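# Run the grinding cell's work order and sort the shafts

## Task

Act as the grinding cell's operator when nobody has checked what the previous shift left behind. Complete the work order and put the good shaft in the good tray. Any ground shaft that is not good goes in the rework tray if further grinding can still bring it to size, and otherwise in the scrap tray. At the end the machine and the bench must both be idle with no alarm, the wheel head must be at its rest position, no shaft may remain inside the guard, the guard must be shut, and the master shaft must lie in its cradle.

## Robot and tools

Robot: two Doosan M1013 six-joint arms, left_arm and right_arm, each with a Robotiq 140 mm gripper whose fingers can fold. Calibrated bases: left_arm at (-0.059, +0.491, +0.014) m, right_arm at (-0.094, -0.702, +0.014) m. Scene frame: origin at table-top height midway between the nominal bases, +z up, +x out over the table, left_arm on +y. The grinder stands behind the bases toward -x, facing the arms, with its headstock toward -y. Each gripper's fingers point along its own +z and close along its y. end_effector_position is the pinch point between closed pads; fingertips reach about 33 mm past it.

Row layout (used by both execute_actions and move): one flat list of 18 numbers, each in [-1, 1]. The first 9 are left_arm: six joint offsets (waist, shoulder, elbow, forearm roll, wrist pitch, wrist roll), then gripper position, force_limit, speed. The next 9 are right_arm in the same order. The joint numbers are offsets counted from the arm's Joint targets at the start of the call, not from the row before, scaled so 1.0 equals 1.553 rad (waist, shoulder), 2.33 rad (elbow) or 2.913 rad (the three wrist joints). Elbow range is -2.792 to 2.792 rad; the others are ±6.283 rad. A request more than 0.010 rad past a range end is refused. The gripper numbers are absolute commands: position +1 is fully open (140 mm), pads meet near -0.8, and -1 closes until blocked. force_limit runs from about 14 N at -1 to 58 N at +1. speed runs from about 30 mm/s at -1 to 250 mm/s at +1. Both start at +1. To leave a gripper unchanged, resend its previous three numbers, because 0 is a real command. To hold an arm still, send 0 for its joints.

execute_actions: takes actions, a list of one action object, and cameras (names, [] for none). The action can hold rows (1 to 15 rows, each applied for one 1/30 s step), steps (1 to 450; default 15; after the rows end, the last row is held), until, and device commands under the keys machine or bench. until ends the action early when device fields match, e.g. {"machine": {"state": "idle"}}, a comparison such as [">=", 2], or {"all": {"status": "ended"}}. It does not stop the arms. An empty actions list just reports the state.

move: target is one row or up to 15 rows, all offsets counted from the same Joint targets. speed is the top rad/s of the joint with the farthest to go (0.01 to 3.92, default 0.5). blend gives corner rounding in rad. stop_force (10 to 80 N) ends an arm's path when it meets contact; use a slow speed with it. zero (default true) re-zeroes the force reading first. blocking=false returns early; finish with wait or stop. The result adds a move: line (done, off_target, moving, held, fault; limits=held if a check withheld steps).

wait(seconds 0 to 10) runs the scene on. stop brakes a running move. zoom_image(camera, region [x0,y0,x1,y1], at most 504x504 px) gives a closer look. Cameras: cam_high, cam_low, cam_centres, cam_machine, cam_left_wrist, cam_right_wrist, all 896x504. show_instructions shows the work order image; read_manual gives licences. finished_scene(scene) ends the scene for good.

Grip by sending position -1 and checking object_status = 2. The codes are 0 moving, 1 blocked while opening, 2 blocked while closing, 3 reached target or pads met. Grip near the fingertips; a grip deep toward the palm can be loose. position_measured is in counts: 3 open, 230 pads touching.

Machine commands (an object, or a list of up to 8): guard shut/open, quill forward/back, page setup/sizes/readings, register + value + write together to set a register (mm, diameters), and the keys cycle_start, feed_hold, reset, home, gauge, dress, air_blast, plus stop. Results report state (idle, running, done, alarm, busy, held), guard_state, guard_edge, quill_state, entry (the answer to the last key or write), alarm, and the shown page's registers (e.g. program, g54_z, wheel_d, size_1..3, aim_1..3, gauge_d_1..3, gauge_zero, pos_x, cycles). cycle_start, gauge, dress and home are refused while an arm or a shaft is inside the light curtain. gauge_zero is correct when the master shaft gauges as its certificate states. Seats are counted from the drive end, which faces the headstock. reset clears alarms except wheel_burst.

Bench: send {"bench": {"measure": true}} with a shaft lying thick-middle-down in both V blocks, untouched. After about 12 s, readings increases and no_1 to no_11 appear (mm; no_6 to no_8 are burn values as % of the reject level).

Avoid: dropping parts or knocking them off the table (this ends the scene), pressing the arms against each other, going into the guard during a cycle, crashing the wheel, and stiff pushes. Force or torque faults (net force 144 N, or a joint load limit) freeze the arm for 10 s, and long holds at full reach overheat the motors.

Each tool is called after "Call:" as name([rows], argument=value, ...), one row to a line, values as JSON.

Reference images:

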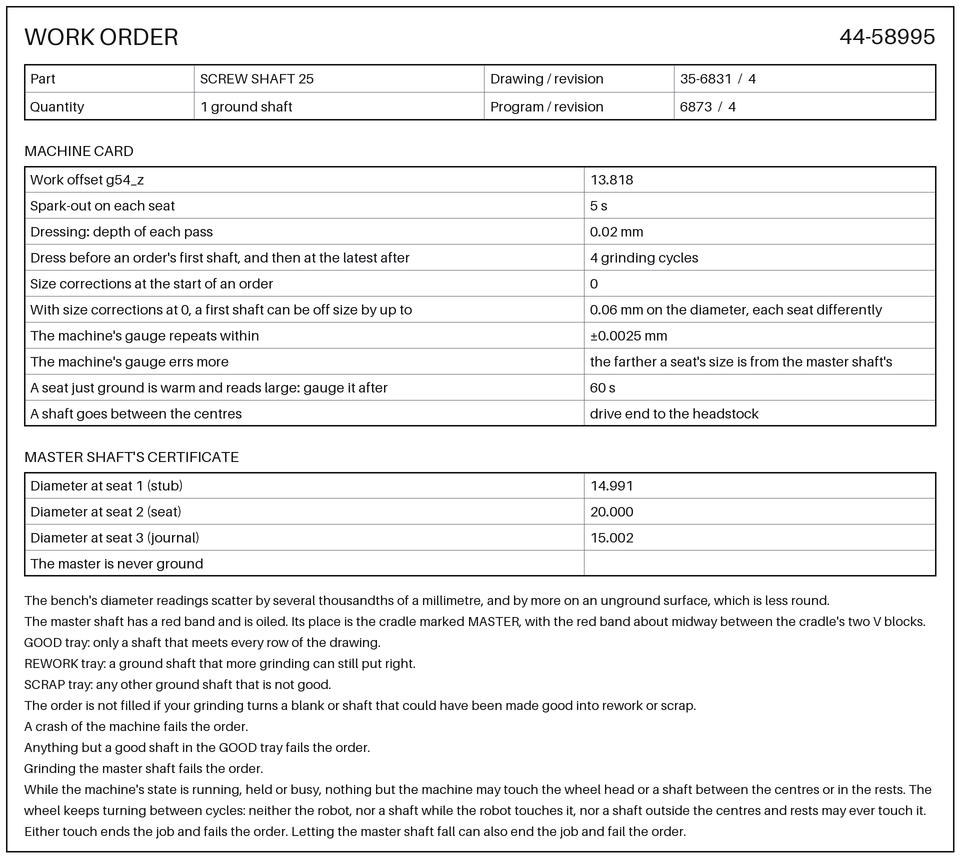

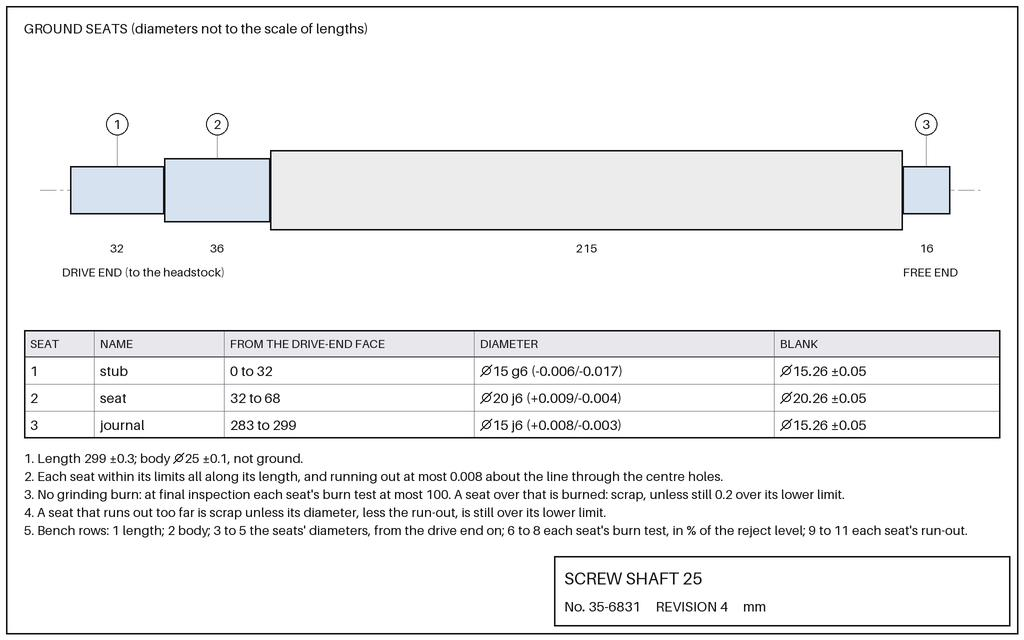

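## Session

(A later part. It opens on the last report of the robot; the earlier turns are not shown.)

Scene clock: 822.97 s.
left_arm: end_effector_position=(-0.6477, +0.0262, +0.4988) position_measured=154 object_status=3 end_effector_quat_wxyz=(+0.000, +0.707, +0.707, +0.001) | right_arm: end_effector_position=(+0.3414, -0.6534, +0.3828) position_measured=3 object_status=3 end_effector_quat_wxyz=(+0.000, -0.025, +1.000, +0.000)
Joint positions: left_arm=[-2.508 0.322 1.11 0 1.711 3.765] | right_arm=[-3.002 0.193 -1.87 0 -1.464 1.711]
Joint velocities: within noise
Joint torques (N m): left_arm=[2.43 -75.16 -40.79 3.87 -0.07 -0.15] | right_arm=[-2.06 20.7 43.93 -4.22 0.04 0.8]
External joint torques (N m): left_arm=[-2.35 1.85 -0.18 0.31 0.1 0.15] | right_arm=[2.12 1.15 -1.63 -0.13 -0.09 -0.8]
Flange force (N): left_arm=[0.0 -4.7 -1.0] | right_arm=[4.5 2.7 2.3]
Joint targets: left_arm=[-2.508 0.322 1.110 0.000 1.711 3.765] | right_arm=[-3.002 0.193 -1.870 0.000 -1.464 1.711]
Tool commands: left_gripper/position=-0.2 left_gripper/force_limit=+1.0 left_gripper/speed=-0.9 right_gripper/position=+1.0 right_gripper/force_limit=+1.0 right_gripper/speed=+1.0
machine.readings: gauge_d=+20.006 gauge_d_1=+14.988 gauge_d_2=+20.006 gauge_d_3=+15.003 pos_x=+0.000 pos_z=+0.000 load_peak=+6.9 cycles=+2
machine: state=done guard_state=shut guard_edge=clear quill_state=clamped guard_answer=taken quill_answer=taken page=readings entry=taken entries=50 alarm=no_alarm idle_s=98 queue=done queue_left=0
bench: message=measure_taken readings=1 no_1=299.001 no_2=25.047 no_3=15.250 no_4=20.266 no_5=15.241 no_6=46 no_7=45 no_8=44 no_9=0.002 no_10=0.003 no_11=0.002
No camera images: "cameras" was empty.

Call:
execute_actions([
  {"machine":{"guard":"open"},"steps":120,"until":{"machine":{"guard_state":"open"}}},
], cameras=[])

Call:
move([
  [0.0079,0.00818,-0.0079,0,0.00151,0.00422,-0.2,1,-0.9,0,0,0,0,0,0,1,1,1],
  [0.0079,0.0257,0.1621,0,-0.1438,0.00422,-0.2,1,-0.9,0,0,0,0,0,0,1,1,1],
  [0.0079,0.0459,0.1916,0,-0.1781,0.00422,-0.2,1,-0.9,0,0,0,0,0,0,1,1,1],
], speed=[0.4,0.4,0.08], cameras=["cam_left_wrist"])

Call:
execute_actions([
  {"rows":[[0,0,0,0,0,0,-1,1,-1,0,0,0,0,0,0,1,1,1]],"steps":75},
], cameras=[])

Call:
execute_actions([
  {"machine":{"quill":"back"},"steps":120,"until":{"machine":{"quill_state":"back"}}},
], cameras=[])

Scene clock: 825.50 s.
left_arm: end_effector_position=(-0.6477, +0.0262, +0.4988) position_measured=154 object_status=3 end_effector_quat_wxyz=(+0.000, +0.707, +0.707, +0.001) | right_arm: end_effector_position=(+0.3414, -0.6534, +0.3828) position_measured=3 object_status=3 end_effector_quat_wxyz=(+0.000, -0.025, +1.000, +0.000)
Joint positions: left_arm=[-2.508 0.322 1.11 0 1.711 3.765] | right_arm=[-3.002 0.193 -1.87 0 -1.464 1.711]
Joint velocities: within noise
Joint torques (N m): left_arm=[2.49 -75.46 -40.86 3.87 -0.06 -0.16] | right_arm=[-2.46 21.48 43.86 -4.27 0.08 0.9]
External joint torques (N m): left_arm=[-2.36 1.77 -0.31 0.33 0.09 0.16] | right_arm=[2.46 0.57 -1.66 -0.06 -0.13 -0.9]
Flange force (N): left_arm=[-0.1 -4.8 -1.3] | right_arm=[3.7 3.3 2.4]
Joint targets: left_arm=[-2.508 0.322 1.110 0.000 1.711 3.765] | right_arm=[-3.002 0.193 -1.870 0.000 -1.464 1.711]
Tool commands: left_gripper/position=-0.2 left_gripper/force_limit=+1.0 left_gripper/speed=-0.9 right_gripper/position=+1.0 right_gripper/force_limit=+1.0 right_gripper/speed=+1.0
machine.readings: gauge_d=+20.006 gauge_d_1=+14.988 gauge_d_2=+20.006 gauge_d_3=+15.003 pos_x=+0.000 pos_z=+0.000 load_peak=+6.9 cycles=+2
machine: state=done guard_state=open guard_edge=clear quill_state=clamped guard_answer=taken quill_answer=taken page=readings entry=taken entries=50 alarm=no_alarm idle_s=101 queue=running queue_left=0
bench: message=measure_taken readings=1 no_1=299.001 no_2=25.047 no_3=15.250 no_4=20.266 no_5=15.241 no_6=46 no_7=45 no_8=44 no_9=0.002 no_10=0.003 no_11=0.002
No camera images: "cameras" was empty.

Scene clock: 828.30 s.
left_arm: end_effector_position=(-0.6478, +0.0146, +0.1992) position_measured=154 object_status=3 end_effector_quat_wxyz=(+0.000, +0.707, +0.707, +0.000) | right_arm: end_effector_position=(+0.3414, -0.6534, +0.3828) position_measured=3 object_status=3 end_effector_quat_wxyz=(+0.000, -0.025, +1.000, +0.000)
Joint positions: left_arm=[-2.496 0.393 1.557 0 1.192 3.777] | right_arm=[-3.002 0.193 -1.87 0 -1.464 1.711]
Joint velocities: within noise
Joint torques (N m): left_arm=[2.24 -79.6 -38.34 3.64 -0.04 -0.13] | right_arm=[-2.19 21.27 43.91 -4.19 0.01 0.84]
External joint torques (N m): left_arm=[-2.26 2.03 -0.16 0.28 0.07 0.13] | right_arm=[2.21 0.86 -1.43 -0.17 -0.05 -0.84]
Flange force (N): left_arm=[0.1 -4.3 0.9] | right_arm=[3.8 2.9 2.1]
Joint targets: left_arm=[-2.496 0.393 1.557 0.000 1.192 3.777] | right_arm=[-3.002 0.193 -1.870 0.000 -1.464 1.711]
machine.readings: gauge_d=+20.006 gauge_d_1=+14.988 gauge_d_2=+20.006 gauge_d_3=+15.003 pos_x=+0.000 pos_z=+0.000 load_peak=+6.9 cycles=+2
machine: state=done guard_state=open guard_edge=clear quill_state=clamped guard_answer=taken quill_answer=taken page=readings entry=taken entries=50 alarm=no_alarm idle_s=104 queue=done queue_left=0
bench: message=measure_taken readings=1 no_1=299.001 no_2=25.047 no_3=15.250 no_4=20.266 no_5=15.241 no_6=46 no_7=45 no_8=44 no_9=0.002 no_10=0.003 no_11=0.002
move: done
camera_calibration:
cam_left_wrist: T_world_to_cam=[[0.998985, -0.0292015, -0.0342984, 0.670272], [-0.0218003, -0.979723, 0.19917, -0.0124374], [-0.039419, -0.19822, -0.979365, 0.317458], [0, 0, 0, 1]] pos_world=[-0.657349, 0.0703143, 0.336374]
Images, in order (width x height): cam_left_wrist 896x504.

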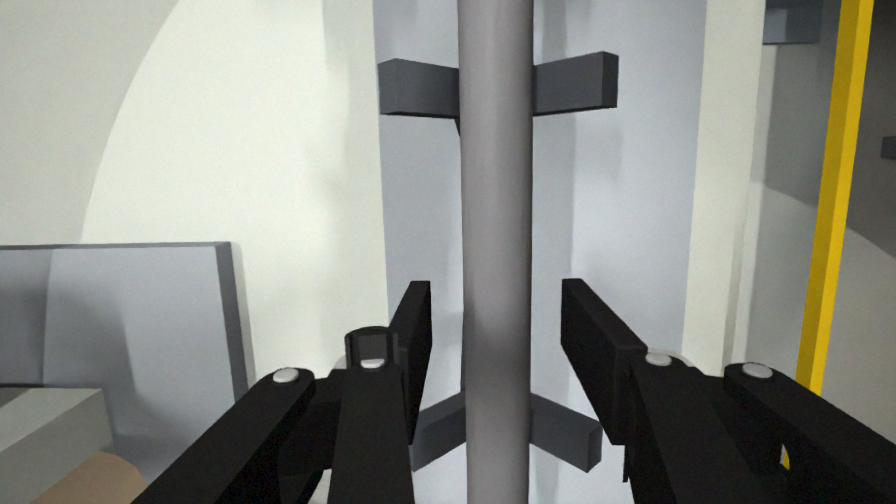

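Scene clock: 831.00 s.
left_arm: end_effector_position=(-0.6478, +0.0146, +0.1992) position_measured=197 object_status=2 end_effector_quat_wxyz=(+0.000, +0.707, +0.707, +0.000) | right_arm: end_effector_position=(+0.3414, -0.6534, +0.3828) position_measured=3 object_status=3 end_effector_quat_wxyz=(+0.000, -0.025, +1.000, +0.000)
Joint positions: left_arm=[-2.496 0.393 1.557 0 1.192 3.777] | right_arm=[-3.002 0.193 -1.87 0 -1.464 1.711]
Joint velocities: within noise
Joint torques (N m): left_arm=[0.72 -63.35 -32.85 2.9 -3.61 -0.21] | right_arm=[-1.89 21.42 44.11 -4.24 0 0.96]
External joint torques (N m): left_arm=[-0.78 -14.44 -5.72 1.02 3.63 0.21] | right_arm=[1.92 0.54 -1.87 -0.09 -0.06 -0.96]
Flange force (N): left_arm=[4.8 4.7 -20.6] | right_arm=[3.7 2.0 2.9]
Joint targets: left_arm=[-2.496 0.393 1.557 0.000 1.192 3.777] | right_arm=[-3.002 0.193 -1.870 0.000 -1.464 1.711]
machine.readings: gauge_d=+20.006 gauge_d_1=+14.988 gauge_d_2=+20.006 gauge_d_3=+15.003 pos_x=+0.000 pos_z=+0.000 load_peak=+6.9 cycles=+2
machine: state=done guard_state=open guard_edge=clear quill_state=clamped guard_answer=taken quill_answer=taken page=readings entry=taken entries=50 alarm=no_alarm idle_s=106 queue=done queue_left=0
bench: message=measure_taken readings=1 no_1=299.001 no_2=25.047 no_3=15.250 no_4=20.266 no_5=15.241 no_6=46 no_7=45 no_8=44 no_9=0.002 no_10=0.003 no_11=0.002
No camera images: "cameras" was empty.

Scene clock: 833.73 s.
left_arm: end_effector_position=(-0.6478, +0.0147, +0.1992) position_measured=197 object_status=2 end_effector_quat_wxyz=(+0.000, +0.707, +0.707, +0.000) | right_arm: end_effector_position=(+0.3414, -0.6534, +0.3828) position_measured=3 object_status=3 end_effector_quat_wxyz=(+0.000, -0.025, +1.000, +0.000)
Joint positions: left_arm=[-2.496 0.393 1.557 0 1.192 3.777] | right_arm=[-3.002 0.193 -1.87 0 -1.464 1.711]
Joint velocities: within noise
Joint torques (N m): left_arm=[1.39 -77.51 -40.37 3.21 -2.32 -0.23] | right_arm=[-2.46 20.95 43.75 -4.23 -0.03 0.85]
External joint torques (N m): left_arm=[-1.33 -0.04 1.94 0.7 2.35 0.23] | right_arm=[2.54 0.68 -1.61 -0.09 -0.03 -0.85]
Flange force (N): left_arm=[2.9 1.2 -1.9] | right_arm=[3.8 3.6 2.5]
Joint targets: left_arm=[-2.496 0.393 1.557 0.000 1.192 3.777] | right_arm=[-3.002 0.193 -1.870 0.000 -1.464 1.711]
Tool commands: left_gripper/position=-1.0 left_gripper/force_limit=+1.0 left_gripper/speed=-1.0 right_gripper/position=+1.0 right_gripper/force_limit=+1.0 right_gripper/speed=+1.0
machine.readings: gauge_d=+20.006 gauge_d_1=+0.000 gauge_d_2=+0.000 gauge_d_3=+0.000 pos_x=+0.000 pos_z=+0.000 load_peak=+6.9 cycles=+2
machine: state=idle guard_state=open guard_edge=clear quill_state=back guard_answer=taken quill_answer=taken page=readings entry=taken entries=50 alarm=no_alarm idle_s=109 queue=running queue_left=0
bench: message=measure_taken readings=1 no_1=299.001 no_2=25.047 no_3=15.250 no_4=20.266 no_5=15.241 no_6=46 no_7=45 no_8=44 no_9=0.002 no_10=0.003 no_11=0.002
No camera images: "cameras" was empty.

Call:
move([
  [-0.00773,-0.0077,0.0052,0,-0.0003,-0.0041,-1,1,-1,0,0,0,0,0,0,1,1,1],
  [-0.00773,-0.0316,-0.0279,0,0.03845,-0.0041,-1,1,-1,0,0,0,0,0,0,1,1,1],
  [-0.00773,-0.0457,-0.1918,0,0.1782,-0.0041,-1,1,-1,0,0,0,0,0,0,1,1,1],
], speed=[0.012,0.1,0.4], cameras=["cam_left_wrist"])

Call:
move(target=[0.5924,0.0322,0,0,-0.0182,-0.4343,-1,1,-1,0,0,0,0,0,0,1,1,1], speed=0.8, cameras=[])

Call:
move(target=[0.5776,0.02125,0.01159,0,-0.01991,-0.5534,-1,1,-1,0,0,0,0,0,0,1,1,1], speed=0.8, cameras=["cam_left_wrist"])

Scene clock: 838.10 s.
left_arm: end_effector_position=(-0.6476, +0.0260, +0.4989) position_measured=197 object_status=2 end_effector_quat_wxyz=(+0.000, +0.707, +0.707, +0.001) | right_arm: end_effector_position=(+0.3414, -0.6534, +0.3828) position_measured=3 object_status=3 end_effector_quat_wxyz=(+0.000, -0.025, +1.000, +0.000)
Joint positions: left_arm=[-2.508 0.322 1.11 0 1.711 3.765] | right_arm=[-3.002 0.193 -1.87 0 -1.464 1.711]
Joint velocities: within noise
Joint torques (N m): left_arm=[2.27 -82.09 -45.98 3.86 -0.06 -0.12] | right_arm=[-1.95 20.95 43.99 -4.22 0.09 0.88]
External joint torques (N m): left_arm=[-2.15 8.58 4.94 0.32 0.09 0.12] | right_arm=[1.95 1.51 -1.44 -0.14 -0.14 -0.88]
Flange force (N): left_arm=[0.1 -4.3 8.3] | right_arm=[4.8 2.1 1.9]
Joint targets: left_arm=[-2.508 0.322 1.110 0.000 1.711 3.765] | right_arm=[-3.002 0.193 -1.870 0.000 -1.464 1.711]
machine.readings: gauge_d=+20.006 gauge_d_1=+0.000 gauge_d_2=+0.000 gauge_d_3=+0.000 pos_x=+0.000 pos_z=+0.000 load_peak=+6.9 cycles=+2
machine: state=idle guard_state=open guard_edge=clear quill_state=back guard_answer=taken quill_answer=taken page=readings entry=taken entries=50 alarm=no_alarm idle_s=113 queue=done queue_left=0
bench: message=measure_taken readings=1 no_1=299.001 no_2=25.047 no_3=15.250 no_4=20.266 no_5=15.241 no_6=46 no_7=45 no_8=44 no_9=0.002 no_10=0.003 no_11=0.002
move: done
camera_calibration:
cam_left_wrist: T_world_to_cam=[[0.999009, -0.0293221, -0.0334716, 0.680279], [-0.0221071, -0.979841, 0.19855, -0.060951], [-0.0386187, -0.197613, -0.979519, 0.613772], [0, 0, 0, 1]] pos_world=[-0.657249, 0.0815144, 0.636073]
Images, in order (width x height): cam_left_wrist 896x504.

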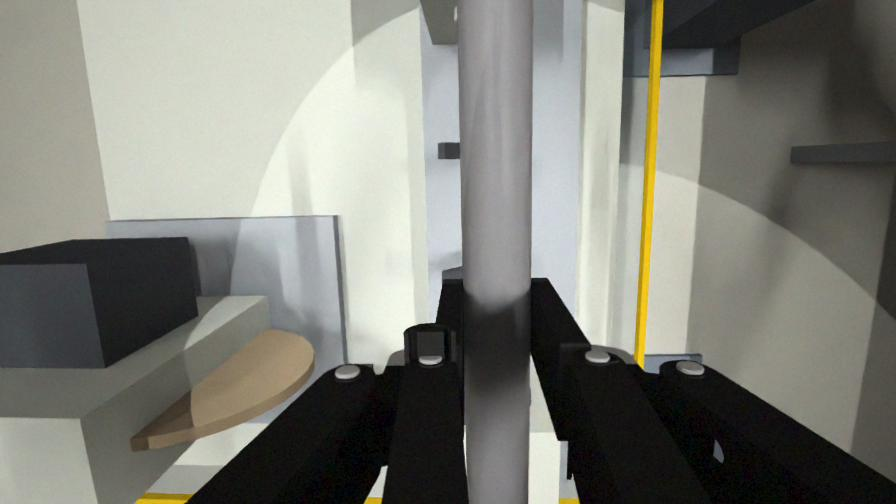

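Scene clock: 840.17 s.
left_arm: end_effector_position=(-0.0463, -0.2920, +0.4605) position_measured=197 object_status=2 end_effector_quat_wxyz=(+0.000, -0.302, +0.953, +0.000) | right_arm: end_effector_position=(+0.3414, -0.6534, +0.3828) position_measured=3 object_status=3 end_effector_quat_wxyz=(+0.000, -0.025, +1.000, +0.000)
Joint positions: left_arm=[-1.588 0.372 1.11 0 1.658 2.5] | right_arm=[-3.002 0.193 -1.87 0 -1.464 1.711]
Joint velocities: within noise
Joint torques (N m): left_arm=[3.08 -87.66 -46.35 3.87 -0.15 -0.07] | right_arm=[-2.15 21.39 43.89 -4.24 0.05 0.95]
External joint torques (N m): left_arm=[-3.11 9.16 4.99 0.33 0.11 0.07] | right_arm=[2.11 1 -1.5 -0.11 -0.1 -0.95]
Flange force (N): left_arm=[5.3 -0.9 8.4] | right_arm=[4.1 2.4 2.1]
Joint targets: left_arm=[-1.588 0.372 1.110 0.000 1.658 2.500] | right_arm=[-3.002 0.193 -1.870 0.000 -1.464 1.711]
machine.readings: gauge_d=+20.006 gauge_d_1=+0.000 gauge_d_2=+0.000 gauge_d_3=+0.000 pos_x=+0.000 pos_z=+0.000 load_peak=+6.9 cycles=+2
machine: state=idle guard_state=open guard_edge=clear quill_state=back guard_answer=taken quill_answer=taken page=readings entry=taken entries=50 alarm=no_alarm idle_s=115 queue=done queue_left=0
bench: message=measure_taken readings=1 no_1=299.001 no_2=25.047 no_3=15.250 no_4=20.266 no_5=15.241 no_6=46 no_7=45 no_8=44 no_9=0.002 no_10=0.003 no_11=0.002
move: done
No camera images: "cameras" was empty.

Scene clock: 842.67 s.
left_arm: end_effector_position=(+0.5766, -0.0001, +0.4192) position_measured=197 object_status=2 end_effector_quat_wxyz=(+0.000, +1.000, -0.009, +0.000) | right_arm: end_effector_position=(+0.3414, -0.6534, +0.3828) position_measured=3 object_status=3 end_effector_quat_wxyz=(+0.000, -0.025, +1.000, +0.000)
Joint positions: left_arm=[-0.691 0.405 1.137 0 1.6 0.888] | right_arm=[-3.002 0.193 -1.87 0 -1.464 1.711]
Joint velocities: within noise
Joint torques (N m): left_arm=[1.77 -91.33 -46.47 4 -0.16 -0.17] | right_arm=[-2.49 21.59 43.93 -4.23 -0.02 0.86]
External joint torques (N m): left_arm=[-1.85 9.76 5.03 0.28 0.11 0.17] | right_arm=[2.51 0.45 -1.53 -0.12 -0.02 -0.86]
Flange force (N): left_arm=[2.4 4.4 8.7] | right_arm=[3.3 3.6 2.4]
Joint targets: left_arm=[-0.691 0.405 1.137 0.000 1.600 0.888] | right_arm=[-3.002 0.193 -1.870 0.000 -1.464 1.711]
machine.readings: gauge_d=+20.006 gauge_d_1=+0.000 gauge_d_2=+0.000 gauge_d_3=+0.000 pos_x=+0.000 pos_z=+0.000 load_peak=+6.9 cycles=+2
machine: state=idle guard_state=open guard_edge=clear quill_state=back guard_answer=taken quill_answer=taken page=readings entry=taken entries=50 alarm=no_alarm idle_s=118 queue=done queue_left=0
bench: message=measure_taken readings=1 no_1=299.001 no_2=25.047 no_3=15.250 no_4=20.266 no_5=15.241 no_6=46 no_7=45 no_8=44 no_9=0.002 no_10=0.003 no_11=0.002
move: done
camera_calibration:
cam_left_wrist: T_world_to_cam=[[-0.0473208, -0.998249, -0.0354987, 0.0579465], [-0.978883, 0.0392687, 0.200616, 0.507332], [-0.19887, 0.0442424, -0.979027, 0.670051], [0, 0, 0, 1]] pos_world=[0.632613, 0.00827816, 0.556276]
Images, in order (width x height): cam_left_wrist 896x504.

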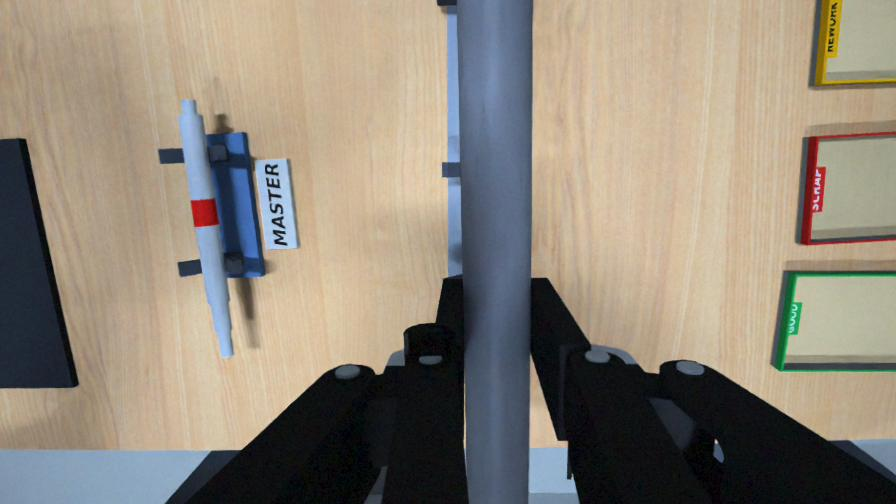

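Call:
move(target=[0,0.0655,0.16415,0,-0.16622,0,-1,1,-1,0,0,0,0,0,0,1,1,1], speed=0.3, cameras=[])

Call:
move(target=[0,0.0255,0.0176,0,-0.0277,0,-1,1,-1,0,0,0,0,0,0,1,1,1], speed=0.02, stop_force=20, cameras=["cam_left_wrist"])

Scene clock: 845.03 s.
left_arm: end_effector_position=(+0.5765, +0.0002, +0.1295) position_measured=197 object_status=2 end_effector_quat_wxyz=(+0.000, +1.000, -0.009, +0.000) | right_arm: end_effector_position=(+0.3414, -0.6534, +0.3828) position_measured=3 object_status=3 end_effector_quat_wxyz=(+0.000, -0.025, +1.000, +0.000)
Joint positions: left_arm=[-0.691 0.507 1.519 0 1.116 0.888] | right_arm=[-3.002 0.193 -1.87 0 -1.464 1.711]
Joint velocities: within noise
Joint torques (N m): left_arm=[2.39 -96.49 -41.94 3.55 -0.16 -0.14] | right_arm=[-2.25 21.05 44.24 -4.21 -0.04 0.89]
External joint torques (N m): left_arm=[-2.36 9.33 4.53 0.31 0.11 0.13] | right_arm=[2.14 1.48 -2.02 -0.12 -0.03 -0.89]
Flange force (N): left_arm=[0.8 4.0 10.3] | right_arm=[5.6 2.5 3.0]
Joint targets: left_arm=[-0.691 0.507 1.519 0.000 1.116 0.888] | right_arm=[-3.002 0.193 -1.870 0.000 -1.464 1.711]
machine.readings: gauge_d=+20.006 gauge_d_1=+0.000 gauge_d_2=+0.000 gauge_d_3=+0.000 pos_x=+0.000 pos_z=+0.000 load_peak=+6.9 cycles=+2
machine: state=idle guard_state=open guard_edge=clear quill_state=back guard_answer=taken quill_answer=taken page=readings entry=taken entries=50 alarm=no_alarm idle_s=120 queue=done queue_left=0
bench: message=measure_taken readings=1 no_1=299.001 no_2=25.047 no_3=15.250 no_4=20.266 no_5=15.241 no_6=46 no_7=45 no_8=44 no_9=0.002 no_10=0.003 no_11=0.002
move: done
No camera images: "cameras" was empty.

Scene clock: 849.47 s.
left_arm: end_effector_position=(+0.5765, +0.0001, +0.0801) position_measured=197 object_status=2 end_effector_quat_wxyz=(+0.000, +1.000, -0.009, +0.000) | right_arm: end_effector_position=(+0.3414, -0.6534, +0.3828) position_measured=3 object_status=3 end_effector_quat_wxyz=(+0.000, -0.025, +1.000, +0.000)
Joint positions: left_arm=[-0.691 0.545 1.558 0 1.039 0.888] | right_arm=[-3.002 0.193 -1.87 0 -1.464 1.711]
Joint velocities: within noise
Joint torques (N m): left_arm=[5.21 -76.79 -27.54 3.85 -0.35 -0.95] | right_arm=[-2.03 21.83 44.21 -4.2 -0.02 0.84]
External joint torques (N m): left_arm=[-5.22 -11.67 -8.1 -0.16 0.31 0.95] | right_arm=[2.04 0.26 -1.93 -0.14 -0.03 -0.84]
Flange force (N): left_arm=[-1.1 5.8 -15.8] | right_arm=[3.4 2.5 3.1]
Joint targets: left_arm=[-0.691 0.545 1.558 0.000 1.039 0.888] | right_arm=[-3.002 0.193 -1.870 0.000 -1.464 1.711]
machine.readings: gauge_d=+20.006 gauge_d_1=+0.000 gauge_d_2=+0.000 gauge_d_3=+0.000 pos_x=+0.000 pos_z=+0.000 load_peak=+6.9 cycles=+2
machine: state=idle guard_state=open guard_edge=clear quill_state=back guard_answer=taken quill_answer=taken page=readings entry=taken entries=50 alarm=no_alarm idle_s=125 queue=done queue_left=0
bench: message=measure_taken readings=1 no_1=299.001 no_2=25.047 no_3=15.250 no_4=20.266 no_5=15.241 no_6=46 no_7=45 no_8=44 no_9=0.002 no_10=0.003 no_11=0.002
move: contact (left_arm)
camera_calibration:
cam_left_wrist: T_world_to_cam=[[-0.0471483, -0.998266, -0.0352384, 0.0460367], [-0.978953, 0.0391659, 0.200292, 0.575249], [-0.198565, 0.0439402, -0.979102, 0.337933], [0, 0, 0, 1]] pos_world=[0.632414, 0.00857787, 0.217276]
Images, in order (width x height): cam_left_wrist 896x504.

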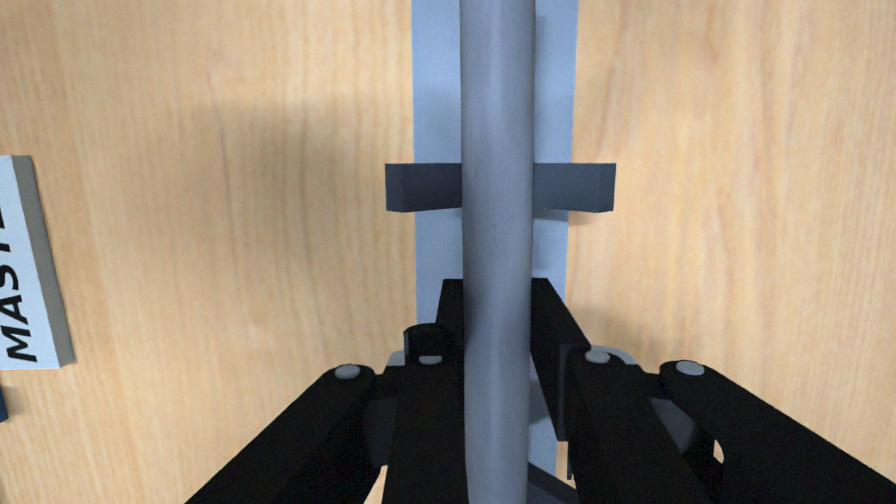

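Call:
move([
  [0,-0.0005,-0.0004,0,0.0006,0,-1,1,-1,0,0,0,0,0,0,1,1,1],
  [0,-0.0005,-0.0004,0,0.0006,0,-0.2,1,-0.9,0,0,0,0,0,0,1,1,1],
  [0,-0.0245,-0.0169,0,0.0266,0,-0.2,1,-0.9,0,0,0,0,0,0,1,1,1],
  [0,-0.09,-0.1813,0,0.193,0,-0.2,1,-0.9,0,0,0,0,0,0,1,1,1],
], speed=[0.05,0.05,0.08,0.4], cameras=["cam_left_wrist"])

Call:
execute_actions([
  {"machine":{"guard":"shut"},"bench":{"measure":true},"rows":[[0.638,0,0,0,0,0,-0.2,1,-0.9,0,0,0,0,0,0,1,1,1]],"steps":450,"until":{"bench":{"readings":["=",2]}}},
], cameras=["cam_high"])

Call:
execute_actions([
  {"bench":{"measure":true},"steps":450,"until":{"bench":{"readings":["=",3]}}},
], cameras=[])

Call:
execute_actions([
  {"bench":{"measure":true},"steps":450,"until":{"bench":{"readings":["=",4]}}},
], cameras=["cam_right_wrist"])

Scene clock: 854.47 s.
left_arm: end_effector_position=(+0.5766, +0.0001, +0.4201) position_measured=154 object_status=3 end_effector_quat_wxyz=(+0.000, +1.000, -0.009, +0.000) | right_arm: end_effector_position=(+0.3414, -0.6534, +0.3828) position_measured=3 object_status=3 end_effector_quat_wxyz=(+0.000, -0.025, +1.000, +0.000)
Joint positions: left_arm=[-0.691 0.405 1.136 0 1.601 0.888] | right_arm=[-3.002 0.193 -1.87 0 -1.464 1.711]
Joint velocities: within noise
Joint torques (N m): left_arm=[2.57 -83.64 -41.68 3.99 -0.03 -0.19] | right_arm=[-2.3 21.39 44.15 -4.24 -0.04 0.97]
External joint torques (N m): left_arm=[-2.58 1.76 0.1 0.31 -0.02 0.19] | right_arm=[2.33 0.56 -1.91 -0.09 -0.01 -0.97]
Flange force (N): left_arm=[0.4 4.0 0.1] | right_arm=[3.9 2.9 3.1]
Joint targets: left_arm=[-0.691 0.405 1.136 0.000 1.601 0.888] | right_arm=[-3.002 0.193 -1.870 0.000 -1.464 1.711]
machine.readings: gauge_d=+20.006 gauge_d_1=+0.000 gauge_d_2=+0.000 gauge_d_3=+0.000 pos_x=+0.000 pos_z=+0.000 load_peak=+6.9 cycles=+2
machine: state=idle guard_state=open guard_edge=clear quill_state=back guard_answer=taken quill_answer=taken page=readings entry=taken entries=50 alarm=no_alarm idle_s=129 queue=done queue_left=0
bench: message=measure_taken readings=1 no_1=299.001 no_2=25.047 no_3=15.250 no_4=20.266 no_5=15.241 no_6=46 no_7=45 no_8=44 no_9=0.002 no_10=0.003 no_11=0.002
move: done
camera_calibration:
cam_left_wrist: T_world_to_cam=[[-0.0471527, -0.998266, -0.0352376, 0.0579249], [-0.978953, 0.0391704, 0.200292, 0.507251], [-0.198565, 0.0439402, -0.979102, 0.670852], [0, 0, 0, 1]] pos_world=[0.632514, 0.00847787, 0.557276]
Images, in order (width x height): cam_left_wrist 896x504.

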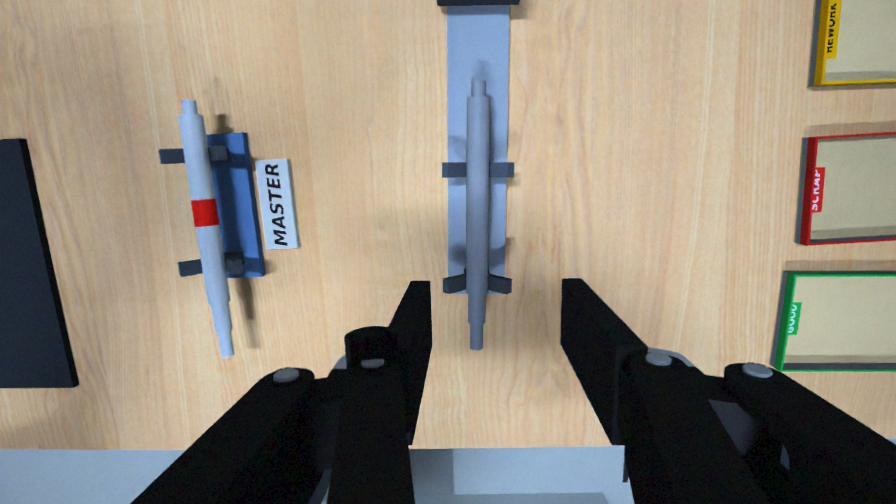

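Scene clock: 866.67 s.
left_arm: end_effector_position=(+0.7000, +0.7543, +0.4202) position_measured=154 object_status=3 end_effector_quat_wxyz=(+0.000, +0.884, +0.468, +0.000) | right_arm: end_effector_position=(+0.3414, -0.6534, +0.3828) position_measured=3 object_status=3 end_effector_quat_wxyz=(+0.000, -0.025, +1.000, +0.000)
Joint positions: left_arm=[0.301 0.405 1.136 0 1.601 0.888] | right_arm=[-3.002 0.193 -1.87 0 -1.464 1.711]
Joint velocities: within noise
Joint torques (N m): left_arm=[2.36 -83.62 -41.27 3.98 -0.13 -0.16] | right_arm=[-1.78 21.34 44.35 -4.27 0.01 0.86]
External joint torques (N m): left_arm=[-2.32 1.79 -0.27 0.31 0.08 0.16] | right_arm=[1.78 0.69 -2.18 -0.06 -0.07 -0.86]
Flange force (N): left_arm=[1.5 4.4 -0.8] | right_arm=[4.4 1.8 3.4]
Joint targets: left_arm=[0.301 0.405 1.136 0.000 1.601 0.888] | right_arm=[-3.002 0.193 -1.870 0.000 -1.464 1.711]
machine.readings: gauge_d=+20.006 gauge_d_1=+0.000 gauge_d_2=+0.000 gauge_d_3=+0.000 pos_x=+0.000 pos_z=+0.000 load_peak=+6.9 cycles=+2
machine: state=idle guard_state=shut guard_edge=clear quill_state=back guard_answer=taken quill_answer=taken page=readings entry=taken entries=50 alarm=no_alarm idle_s=142 queue=done queue_left=0
bench: message=measure_taken readings=2 no_1=299.000 no_2=25.052 no_3=14.986 no_4=19.999 no_5=15.000 no_6=45 no_7=46 no_8=44 no_9=0.000 no_10=0.002 no_11=0.001
Images, in order (width x height): cam_high 896x504.

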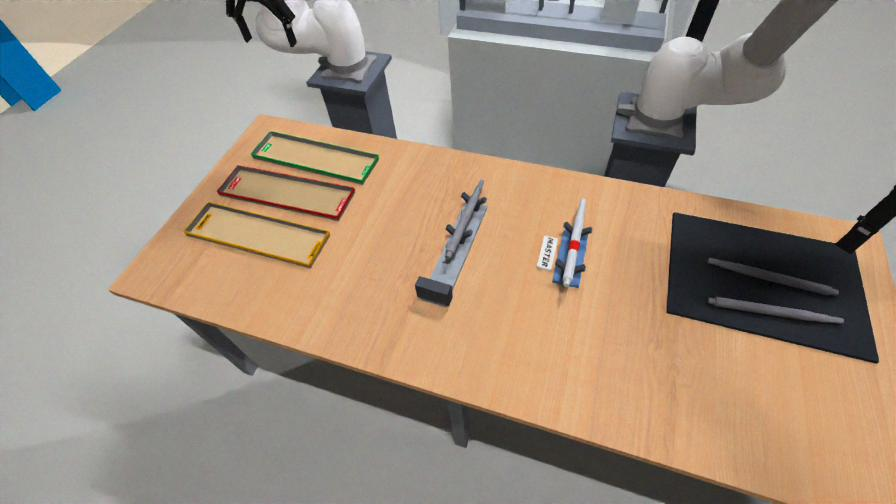

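Scene clock: 878.87 s.
left_arm: end_effector_position=(+0.7000, +0.7543, +0.4202) position_measured=154 object_status=3 end_effector_quat_wxyz=(+0.000, +0.884, +0.468, +0.000) | right_arm: end_effector_position=(+0.3414, -0.6534, +0.3828) position_measured=3 object_status=3 end_effector_quat_wxyz=(+0.000, -0.025, +1.000, +0.000)
Joint positions: left_arm=[0.301 0.405 1.136 0 1.601 0.888] | right_arm=[-3.002 0.193 -1.87 0 -1.464 1.711]
Joint velocities: within noise
Joint torques (N m): left_arm=[2.34 -83.53 -41.23 3.97 -0.14 -0.14] | right_arm=[-1.91 20.86 43.87 -4.25 -0.06 0.83]
External joint torques (N m): left_arm=[-2.46 2.02 -0.19 0.3 0.09 0.14] | right_arm=[2.01 0.75 -1.59 -0.09 0.02 -0.83]
Flange force (N): left_arm=[1.5 4.7 -0.6] | right_arm=[3.7 2.4 2.5]
Joint targets: left_arm=[0.301 0.405 1.136 0.000 1.601 0.888] | right_arm=[-3.002 0.193 -1.870 0.000 -1.464 1.711]
Tool commands: left_gripper/position=-0.2 left_gripper/force_limit=+1.0 left_gripper/speed=-0.9 right_gripper/position=+1.0 right_gripper/force_limit=+1.0 right_gripper/speed=+1.0
machine.readings: gauge_d=+20.006 gauge_d_1=+0.000 gauge_d_2=+0.000 gauge_d_3=+0.000 pos_x=+0.000 pos_z=+0.000 load_peak=+6.9 cycles=+2
machine: state=idle guard_state=shut guard_edge=clear quill_state=back guard_answer=taken quill_answer=taken page=readings entry=taken entries=50 alarm=no_alarm idle_s=154 queue=done queue_left=0
bench: message=measure_taken readings=3 no_1=299.002 no_2=25.043 no_3=14.994 no_4=20.001 no_5=15.002 no_6=46 no_7=47 no_8=46 no_9=0.001 no_10=0.000 no_11=0.001
No camera images: "cameras" was empty.

Scene clock: 891.07 s.
left_arm: end_effector_position=(+0.7000, +0.7543, +0.4202) position_measured=154 object_status=3 end_effector_quat_wxyz=(+0.000, +0.884, +0.468, +0.000) | right_arm: end_effector_position=(+0.3414, -0.6534, +0.3828) position_measured=3 object_status=3 end_effector_quat_wxyz=(+0.000, -0.025, +1.000, +0.000)
Joint positions: left_arm=[0.301 0.405 1.136 0 1.601 0.888] | right_arm=[-3.002 0.193 -1.87 0 -1.464 1.711]
Joint velocities: within noise
Joint torques (N m): left_arm=[2.36 -83.51 -41.22 4.01 -0.17 -0.14] | right_arm=[-2.36 21.43 44.21 -4.22 0.05 0.86]
External joint torques (N m): left_arm=[-2.28 1.89 -0.23 0.28 0.12 0.14] | right_arm=[2.33 0.87 -1.82 -0.13 -0.1 -0.86]
Flange force (N): left_arm=[1.6 4.5 -0.8] | right_arm=[4.4 3.1 2.7]
Joint targets: left_arm=[0.301 0.405 1.136 0.000 1.601 0.888] | right_arm=[-3.002 0.193 -1.870 0.000 -1.464 1.711]
Tool commands: left_gripper/position=-0.2 left_gripper/force_limit=+1.0 left_gripper/speed=-0.9 right_gripper/position=+1.0 right_gripper/force_limit=+1.0 right_gripper/speed=+1.0
machine.readings: gauge_d=+20.006 gauge_d_1=+0.000 gauge_d_2=+0.000 gauge_d_3=+0.000 pos_x=+0.000 pos_z=+0.000 load_peak=+6.9 cycles=+2
machine: state=idle guard_state=shut guard_edge=clear quill_state=back guard_answer=taken quill_answer=taken page=readings entry=taken entries=50 alarm=no_alarm idle_s=166 queue=done queue_left=0
bench: message=measure_taken readings=4 no_1=299.003 no_2=25.054 no_3=14.989 no_4=20.007 no_5=15.002 no_6=45 no_7=44 no_8=46 no_9=0.000 no_10=0.000 no_11=0.000
Images, in order (width x height): cam_right_wrist 896x504.

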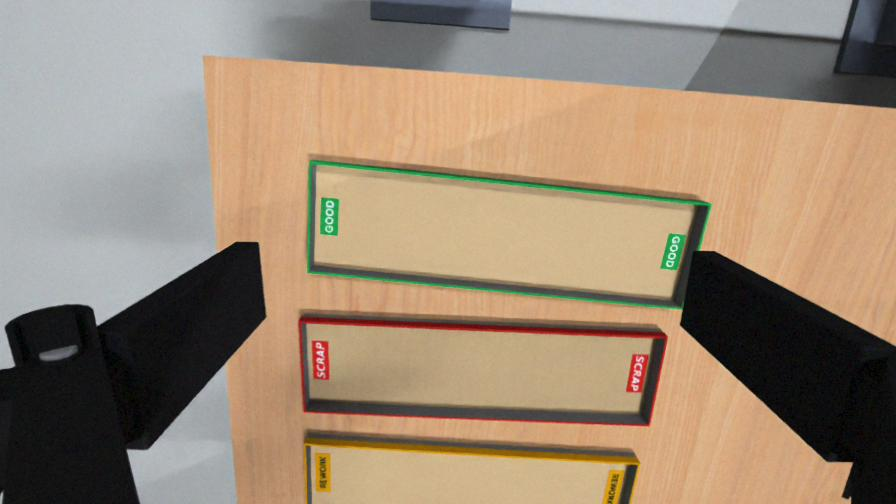

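Call:
move(target=[0,0,0,0,0,0,-0.2,1,-0.9,0.42132,-0.59108,0.44108,0,-0.03789,0.24775,-0.2,1,-0.9], speed=0.6, cameras=["cam_right_wrist"])

Scene clock: 895.17 s.
left_arm: end_effector_position=(+0.7000, +0.7543, +0.4202) position_measured=154 object_status=3 end_effector_quat_wxyz=(+0.000, +0.884, +0.468, +0.000) | right_arm: end_effector_position=(+0.5755, +0.0004, +0.2994) position_measured=154 object_status=0 end_effector_quat_wxyz=(+0.000, +0.009, +1.000, +0.000)
Joint positions: left_arm=[0.301 0.405 1.136 0 1.601 0.888] | right_arm=[-2.347 -0.725 -0.842 0 -1.574 2.433]
Joint velocities: within noise
Joint torques (N m): left_arm=[2.43 -83.46 -41.13 3.98 -0.12 -0.14] | right_arm=[-2.59 106.95 44.41 -4.19 0.01 0.91]
External joint torques (N m): left_arm=[-2.48 2 -0.24 0.29 0.08 0.14] | right_arm=[2.51 6.4 -1.45 -0.19 -0.05 -0.91]
Flange force (N): left_arm=[1.6 4.8 -0.7] | right_arm=[14.3 -13.0 2.6]
Joint targets: left_arm=[0.301 0.405 1.136 0.000 1.601 0.888] | right_arm=[-2.347 -0.725 -0.842 0.000 -1.574 2.433]
machine.readings: gauge_d=+20.006 gauge_d_1=+0.000 gauge_d_2=+0.000 gauge_d_3=+0.000 pos_x=+0.000 pos_z=+0.000 load_peak=+6.9 cycles=+2
machine: state=idle guard_state=shut guard_edge=clear quill_state=back guard_answer=taken quill_answer=taken page=readings entry=taken entries=50 alarm=no_alarm idle_s=170 queue=done queue_left=0
bench: message=measure_taken readings=4 no_1=299.003 no_2=25.054 no_3=14.989 no_4=20.007 no_5=15.002 no_6=45 no_7=44 no_8=46 no_9=0.000 no_10=0.000 no_11=0.000
move: done
camera_calibration:
cam_right_wrist: T_world_to_cam=[[0.00182619, 0.999988, -0.00463356, 0.00913552], [0.957556, -0.00041308, 0.288246, -0.623666], [0.288241, -0.00496329, -0.957545, 0.266837], [0, 0, 0, 1]] pos_world=[0.520265, -0.00806864, 0.43532]
Images, in order (width x height): cam_right_wrist 896x504.

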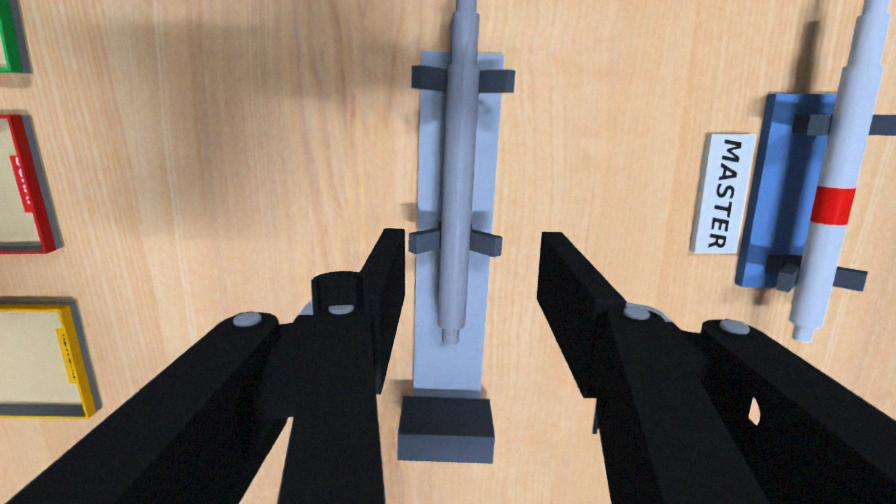

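Call:
move(target=[0,0,0,0,0,0,-0.2,1,-0.9,0,-0.03199,-0.10245,0,0.099,0,-0.2,1,-0.9], speed=0.3, cameras=["cam_right_wrist"])

Scene clock: 896.93 s.
left_arm: end_effector_position=(+0.7000, +0.7543, +0.4202) position_measured=154 object_status=3 end_effector_quat_wxyz=(+0.000, +0.884, +0.468, +0.000) | right_arm: end_effector_position=(+0.5755, +0.0005, +0.1194) position_measured=154 object_status=3 end_effector_quat_wxyz=(+0.000, +0.009, +1.000, +0.000)
Joint positions: left_arm=[0.301 0.405 1.136 0 1.601 0.888] | right_arm=[-2.347 -0.775 -1.081 0 -1.286 2.433]
Joint velocities: within noise
Joint torques (N m): left_arm=[2.34 -83.35 -41.16 4 -0.13 -0.15] | right_arm=[-2.49 109.22 42.84 -4.09 0.03 0.92]
External joint torques (N m): left_arm=[-2.29 1.4 -0.34 0.29 0.09 0.15] | right_arm=[2.5 5.7 -1.77 -0.09 -0.07 -0.92]
Flange force (N): left_arm=[1.1 4.1 -0.9] | right_arm=[11.8 -10.4 -1.4]
Joint targets: left_arm=[0.301 0.405 1.136 0.000 1.601 0.888] | right_arm=[-2.347 -0.775 -1.081 0.000 -1.286 2.433]
machine.readings: gauge_d=+20.006 gauge_d_1=+0.000 gauge_d_2=+0.000 gauge_d_3=+0.000 pos_x=+0.000 pos_z=+0.000 load_peak=+6.9 cycles=+2
machine: state=idle guard_state=shut guard_edge=clear quill_state=back guard_answer=taken quill_answer=taken page=readings entry=taken entries=50 alarm=no_alarm idle_s=172 queue=done queue_left=0
bench: message=measure_taken readings=4 no_1=299.003 no_2=25.054 no_3=14.989 no_4=20.007 no_5=15.002 no_6=45 no_7=44 no_8=46 no_9=0.000 no_10=0.000 no_11=0.000
move: done
camera_calibration:
cam_right_wrist: T_world_to_cam=[[0.00182582, 0.999988, -0.00463357, 0.00830121], [0.957592, -0.000413336, 0.288127, -0.571741], [0.288122, -0.00496313, -0.957581, 0.0944539], [0, 0, 0, 1]] pos_world=[0.520265, -0.00806864, 0.25522]
Images, in order (width x height): cam_right_wrist 896x504.

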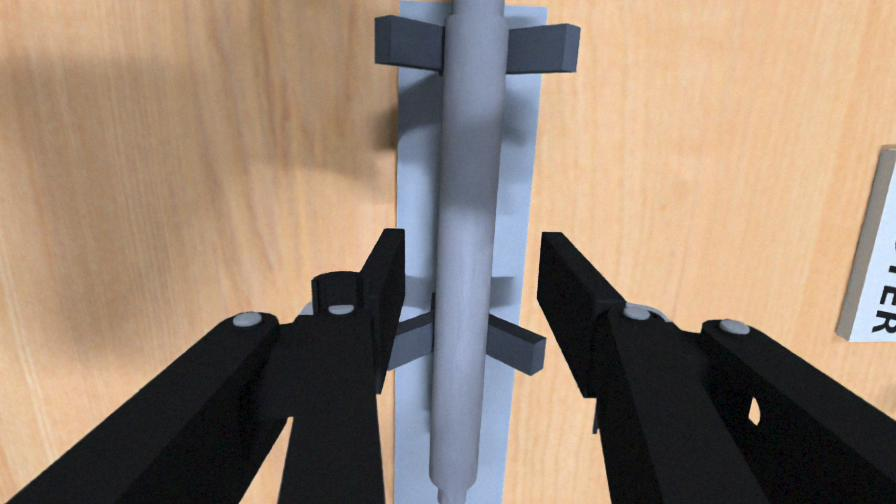

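Call:
move(target=[0,0,0,0,0,0,-0.2,1,-0.9,-0.00065,-0.0125,-0.01308,0,0.01713,0,-0.2,1,-0.9], speed=0.06, cameras=[])

Call:
execute_actions([
  {"rows":[[0,0,0,0,0,0,-0.2,1,-0.9,0,0,0,0,0,0,-1,1,-1]],"steps":75},
], cameras=["cam_right_wrist"])

Scene clock: 898.57 s.
left_arm: end_effector_position=(+0.7000, +0.7543, +0.4202) position_measured=154 object_status=3 end_effector_quat_wxyz=(+0.000, +0.884, +0.468, +0.000) | right_arm: end_effector_position=(+0.5762, -0.0002, +0.0843) position_measured=154 object_status=3 end_effector_quat_wxyz=(+0.000, +0.009, +1.000, +0.000)
Joint positions: left_arm=[0.301 0.405 1.136 0 1.601 0.888] | right_arm=[-2.348 -0.794 -1.111 0 -1.236 2.433]
Joint velocities: within noise
Joint torques (N m): left_arm=[2.49 -83.83 -41.18 3.97 -0.15 -0.12] | right_arm=[-2.32 109.03 41.57 -4.07 0.06 0.9]
External joint torques (N m): left_arm=[-2.55 2.17 -0.22 0.3 0.1 0.12] | right_arm=[2.33 5.8 -1.56 -0.01 -0.1 -0.9]
Flange force (N): left_arm=[1.7 5.0 -0.7] | right_arm=[11.0 -9.8 -2.3]
Joint targets: left_arm=[0.301 0.405 1.136 0.000 1.601 0.888] | right_arm=[-2.348 -0.794 -1.111 0.000 -1.236 2.433]
machine.readings: gauge_d=+20.006 gauge_d_1=+0.000 gauge_d_2=+0.000 gauge_d_3=+0.000 pos_x=+0.000 pos_z=+0.000 load_peak=+6.9 cycles=+2
machine: state=idle guard_state=shut guard_edge=clear quill_state=back guard_answer=taken quill_answer=taken page=readings entry=taken entries=50 alarm=no_alarm idle_s=173 queue=done queue_left=0
bench: message=measure_taken readings=4 no_1=299.003 no_2=25.054 no_3=14.989 no_4=20.007 no_5=15.002 no_6=45 no_7=44 no_8=46 no_9=0.000 no_10=0.000 no_11=0.000
move: done
No camera images: "cameras" was empty.

Scene clock: 901.27 s.
left_arm: end_effector_position=(+0.7000, +0.7543, +0.4202) position_measured=154 object_status=3 end_effector_quat_wxyz=(+0.000, +0.884, +0.468, +0.000) | right_arm: end_effector_position=(+0.5762, -0.0002, +0.0843) position_measured=197 object_status=2 end_effector_quat_wxyz=(+0.000, +0.009, +1.000, +0.000)
Joint positions: left_arm=[0.301 0.405 1.136 0 1.601 0.888] | right_arm=[-2.348 -0.794 -1.111 0 -1.236 2.433]
Joint velocities: within noise
Joint torques (N m): left_arm=[2.4 -83.57 -41.28 3.99 -0.14 -0.13] | right_arm=[9.56 97.48 44.61 -0.83 7.69 -0.11]
External joint torques (N m): left_arm=[-2.4 1.69 -0.24 0.3 0.09 0.13] | right_arm=[-9.59 17.94 -4.35 -3.28 -7.73 0.11]
Flange force (N): left_arm=[1.2 4.4 -0.7] | right_arm=[15.0 -30.7 -17.9]
Joint targets: left_arm=[0.301 0.405 1.136 0.000 1.601 0.888] | right_arm=[-2.348 -0.794 -1.111 0.000 -1.236 2.433]
machine.readings: gauge_d=+20.006 gauge_d_1=+0.000 gauge_d_2=+0.000 gauge_d_3=+0.000 pos_x=+0.000 pos_z=+0.000 load_peak=+6.9 cycles=+2
machine: state=idle guard_state=shut guard_edge=clear quill_state=back guard_answer=taken quill_answer=taken page=readings entry=taken entries=50 alarm=no_alarm idle_s=176 queue=done queue_left=0
bench: message=measure_taken readings=4 no_1=299.003 no_2=25.054 no_3=14.989 no_4=20.007 no_5=15.002 no_6=45 no_7=44 no_8=46 no_9=0.000 no_10=0.000 no_11=0.000
camera_calibration:
cam_right_wrist: T_world_to_cam=[[0.00286992, 0.999985, -0.00463533, 0.00819263], [0.957582, -0.0014125, 0.288157, -0.562309], [0.288146, -0.0052657, -0.957572, 0.0606208], [0, 0, 0, 1]] pos_world=[0.520965, -0.00866756, 0.22012]
Images, in order (width x height): cam_right_wrist 896x504.

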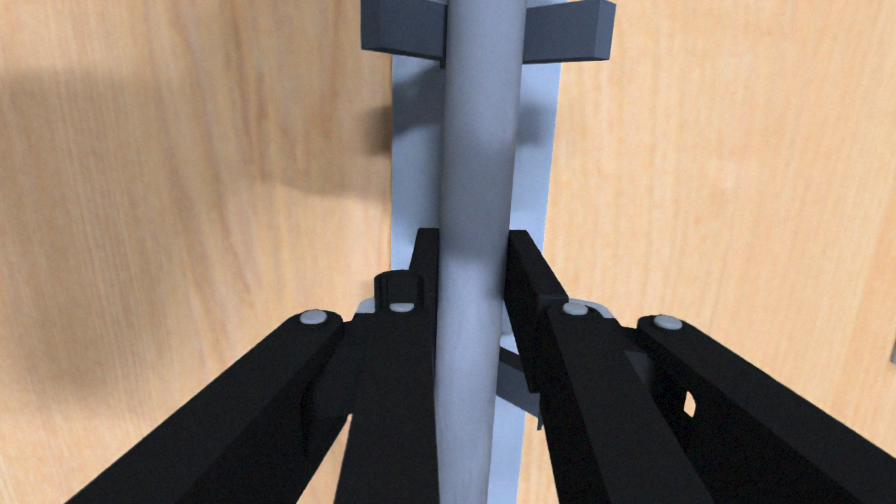

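Call:
move([
  [0,0,0,0,0,0,-0.2,1,-0.9,0,0.0125,0.0131,0,-0.0171,0,-1,1,-1],
  [0,0,0,0,0,0,-0.2,1,-0.9,0,0.0445,0.11553,0,-0.11613,0,-1,1,-1],
], speed=[0.06,0.3], cameras=[])

Call:
move(target=[0,0,0,0,0,0,-0.2,1,-0.9,-0.37922,0.44663,-0.50147,0,0.1628,0.34356,-1,1,-1], speed=0.6, cameras=["cam_right_wrist","cam_high"])

Scene clock: 906.00 s.
left_arm: end_effector_position=(+0.7000, +0.7543, +0.4202) position_measured=154 object_status=3 end_effector_quat_wxyz=(+0.000, +0.884, +0.468, +0.000) | right_arm: end_effector_position=(+0.5763, -0.0003, +0.2995) position_measured=197 object_status=2 end_effector_quat_wxyz=(+0.000, +0.009, +1.000, +0.000)
Joint positions: left_arm=[0.301 0.405 1.136 0 1.601 0.888] | right_arm=[-2.349 -0.725 -0.842 0 -1.574 2.433]
Joint velocities: within noise
Joint torques (N m): left_arm=[2.37 -83.72 -41.27 3.99 -0.14 -0.18] | right_arm=[-2.35 115.46 49.58 -4.09 0.06 1.01]
External joint torques (N m): left_arm=[-2.33 2.12 -0.14 0.29 0.09 0.18] | right_arm=[2.28 -2.91 -6.93 -0.26 -0.11 -1.01]
Flange force (N): left_arm=[1.7 4.6 -0.5] | right_arm=[14.2 -13.5 12.3]
Joint targets: left_arm=[0.301 0.405 1.136 0.000 1.601 0.888] | right_arm=[-2.348 -0.725 -0.842 0.000 -1.574 2.433]
machine.readings: gauge_d=+20.006 gauge_d_1=+0.000 gauge_d_2=+0.000 gauge_d_3=+0.000 pos_x=+0.000 pos_z=+0.000 load_peak=+6.9 cycles=+2
machine: state=idle guard_state=shut guard_edge=clear quill_state=back guard_answer=taken quill_answer=taken page=readings entry=taken entries=50 alarm=no_alarm idle_s=180 queue=done queue_left=0
bench: message=measure_taken readings=4 no_1=299.003 no_2=25.054 no_3=14.989 no_4=20.007 no_5=15.002 no_6=45 no_7=44 no_8=46 no_9=0.000 no_10=0.000 no_11=0.000
move: done
No camera images: "cameras" was empty.

Scene clock: 908.40 s.
left_arm: end_effector_position=(+0.7000, +0.7543, +0.4202) position_measured=154 object_status=3 end_effector_quat_wxyz=(+0.000, +0.884, +0.468, +0.000) | right_arm: end_effector_position=(+0.4150, -0.6052, +0.1994) position_measured=197 object_status=2 end_effector_quat_wxyz=(+0.000, +0.720, +0.694, +0.000)
Joint positions: left_arm=[0.301 0.405 1.136 0 1.601 0.888] | right_arm=[-2.938 -0.031 -2.011 0 -1.1 3.433]
Joint velocities: within noise
Joint torques (N m): left_arm=[2.4 -83.59 -41.16 4.01 -0.13 -0.16] | right_arm=[-2.12 44 44.28 -3.84 0.07 0.93]
External joint torques (N m): left_arm=[-2.38 1.87 -0.28 0.27 0.09 0.16] | right_arm=[2.13 -2.91 -6.41 -0.01 -0.07 -0.93]
Flange force (N): left_arm=[1.6 4.6 -0.8] | right_arm=[0.9 -6.5 9.7]
Joint targets: left_arm=[0.301 0.405 1.136 0.000 1.601 0.888] | right_arm=[-2.938 -0.031 -2.011 0.000 -1.100 3.433]
machine.readings: gauge_d=+20.006 gauge_d_1=+0.000 gauge_d_2=+0.000 gauge_d_3=+0.000 pos_x=+0.000 pos_z=+0.000 load_peak=+6.9 cycles=+2
machine: state=idle guard_state=shut guard_edge=clear quill_state=back guard_answer=taken quill_answer=taken page=readings entry=taken entries=50 alarm=no_alarm idle_s=183 queue=done queue_left=0
bench: message=measure_taken readings=4 no_1=299.003 no_2=25.054 no_3=14.989 no_4=20.007 no_5=15.002 no_6=45 no_7=44 no_8=46 no_9=0.000 no_10=0.000 no_11=0.000
move: done
camera_calibration:
cam_right_wrist: T_world_to_cam=[[0.999749, -0.021807, -0.00513621, -0.417817], [-0.0193989, -0.957293, 0.288469, -0.61511], [-0.0112075, -0.288297, -0.957476, 0.167133], [0, 0, 0, 1]] pos_world=[0.407653, -0.549768, 0.335319]
Images, in order (width x height): cam_high 896x504, cam_right_wrist 896x504.

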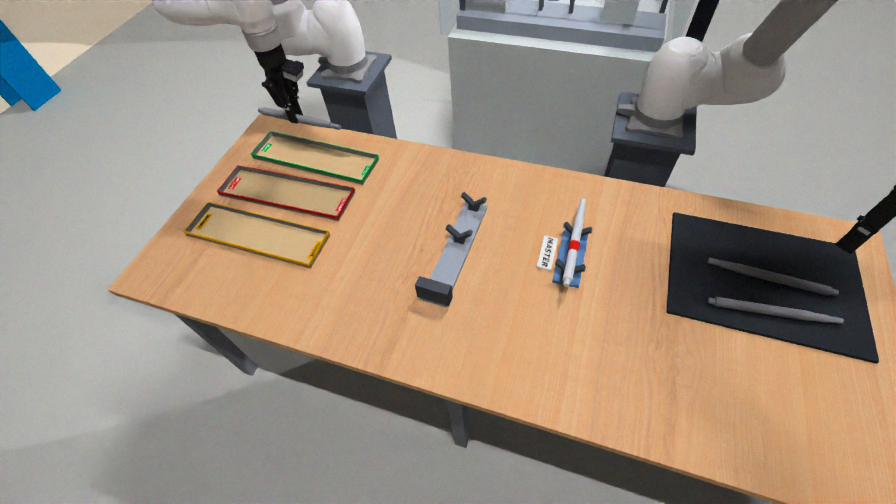

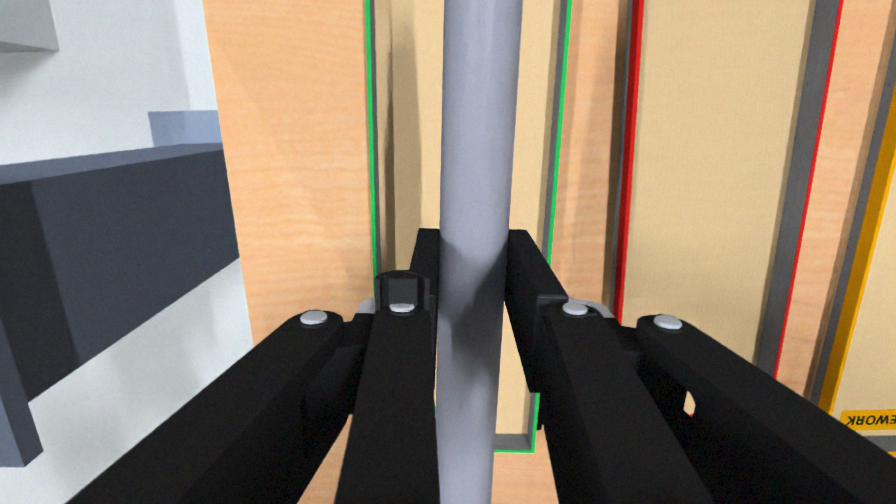

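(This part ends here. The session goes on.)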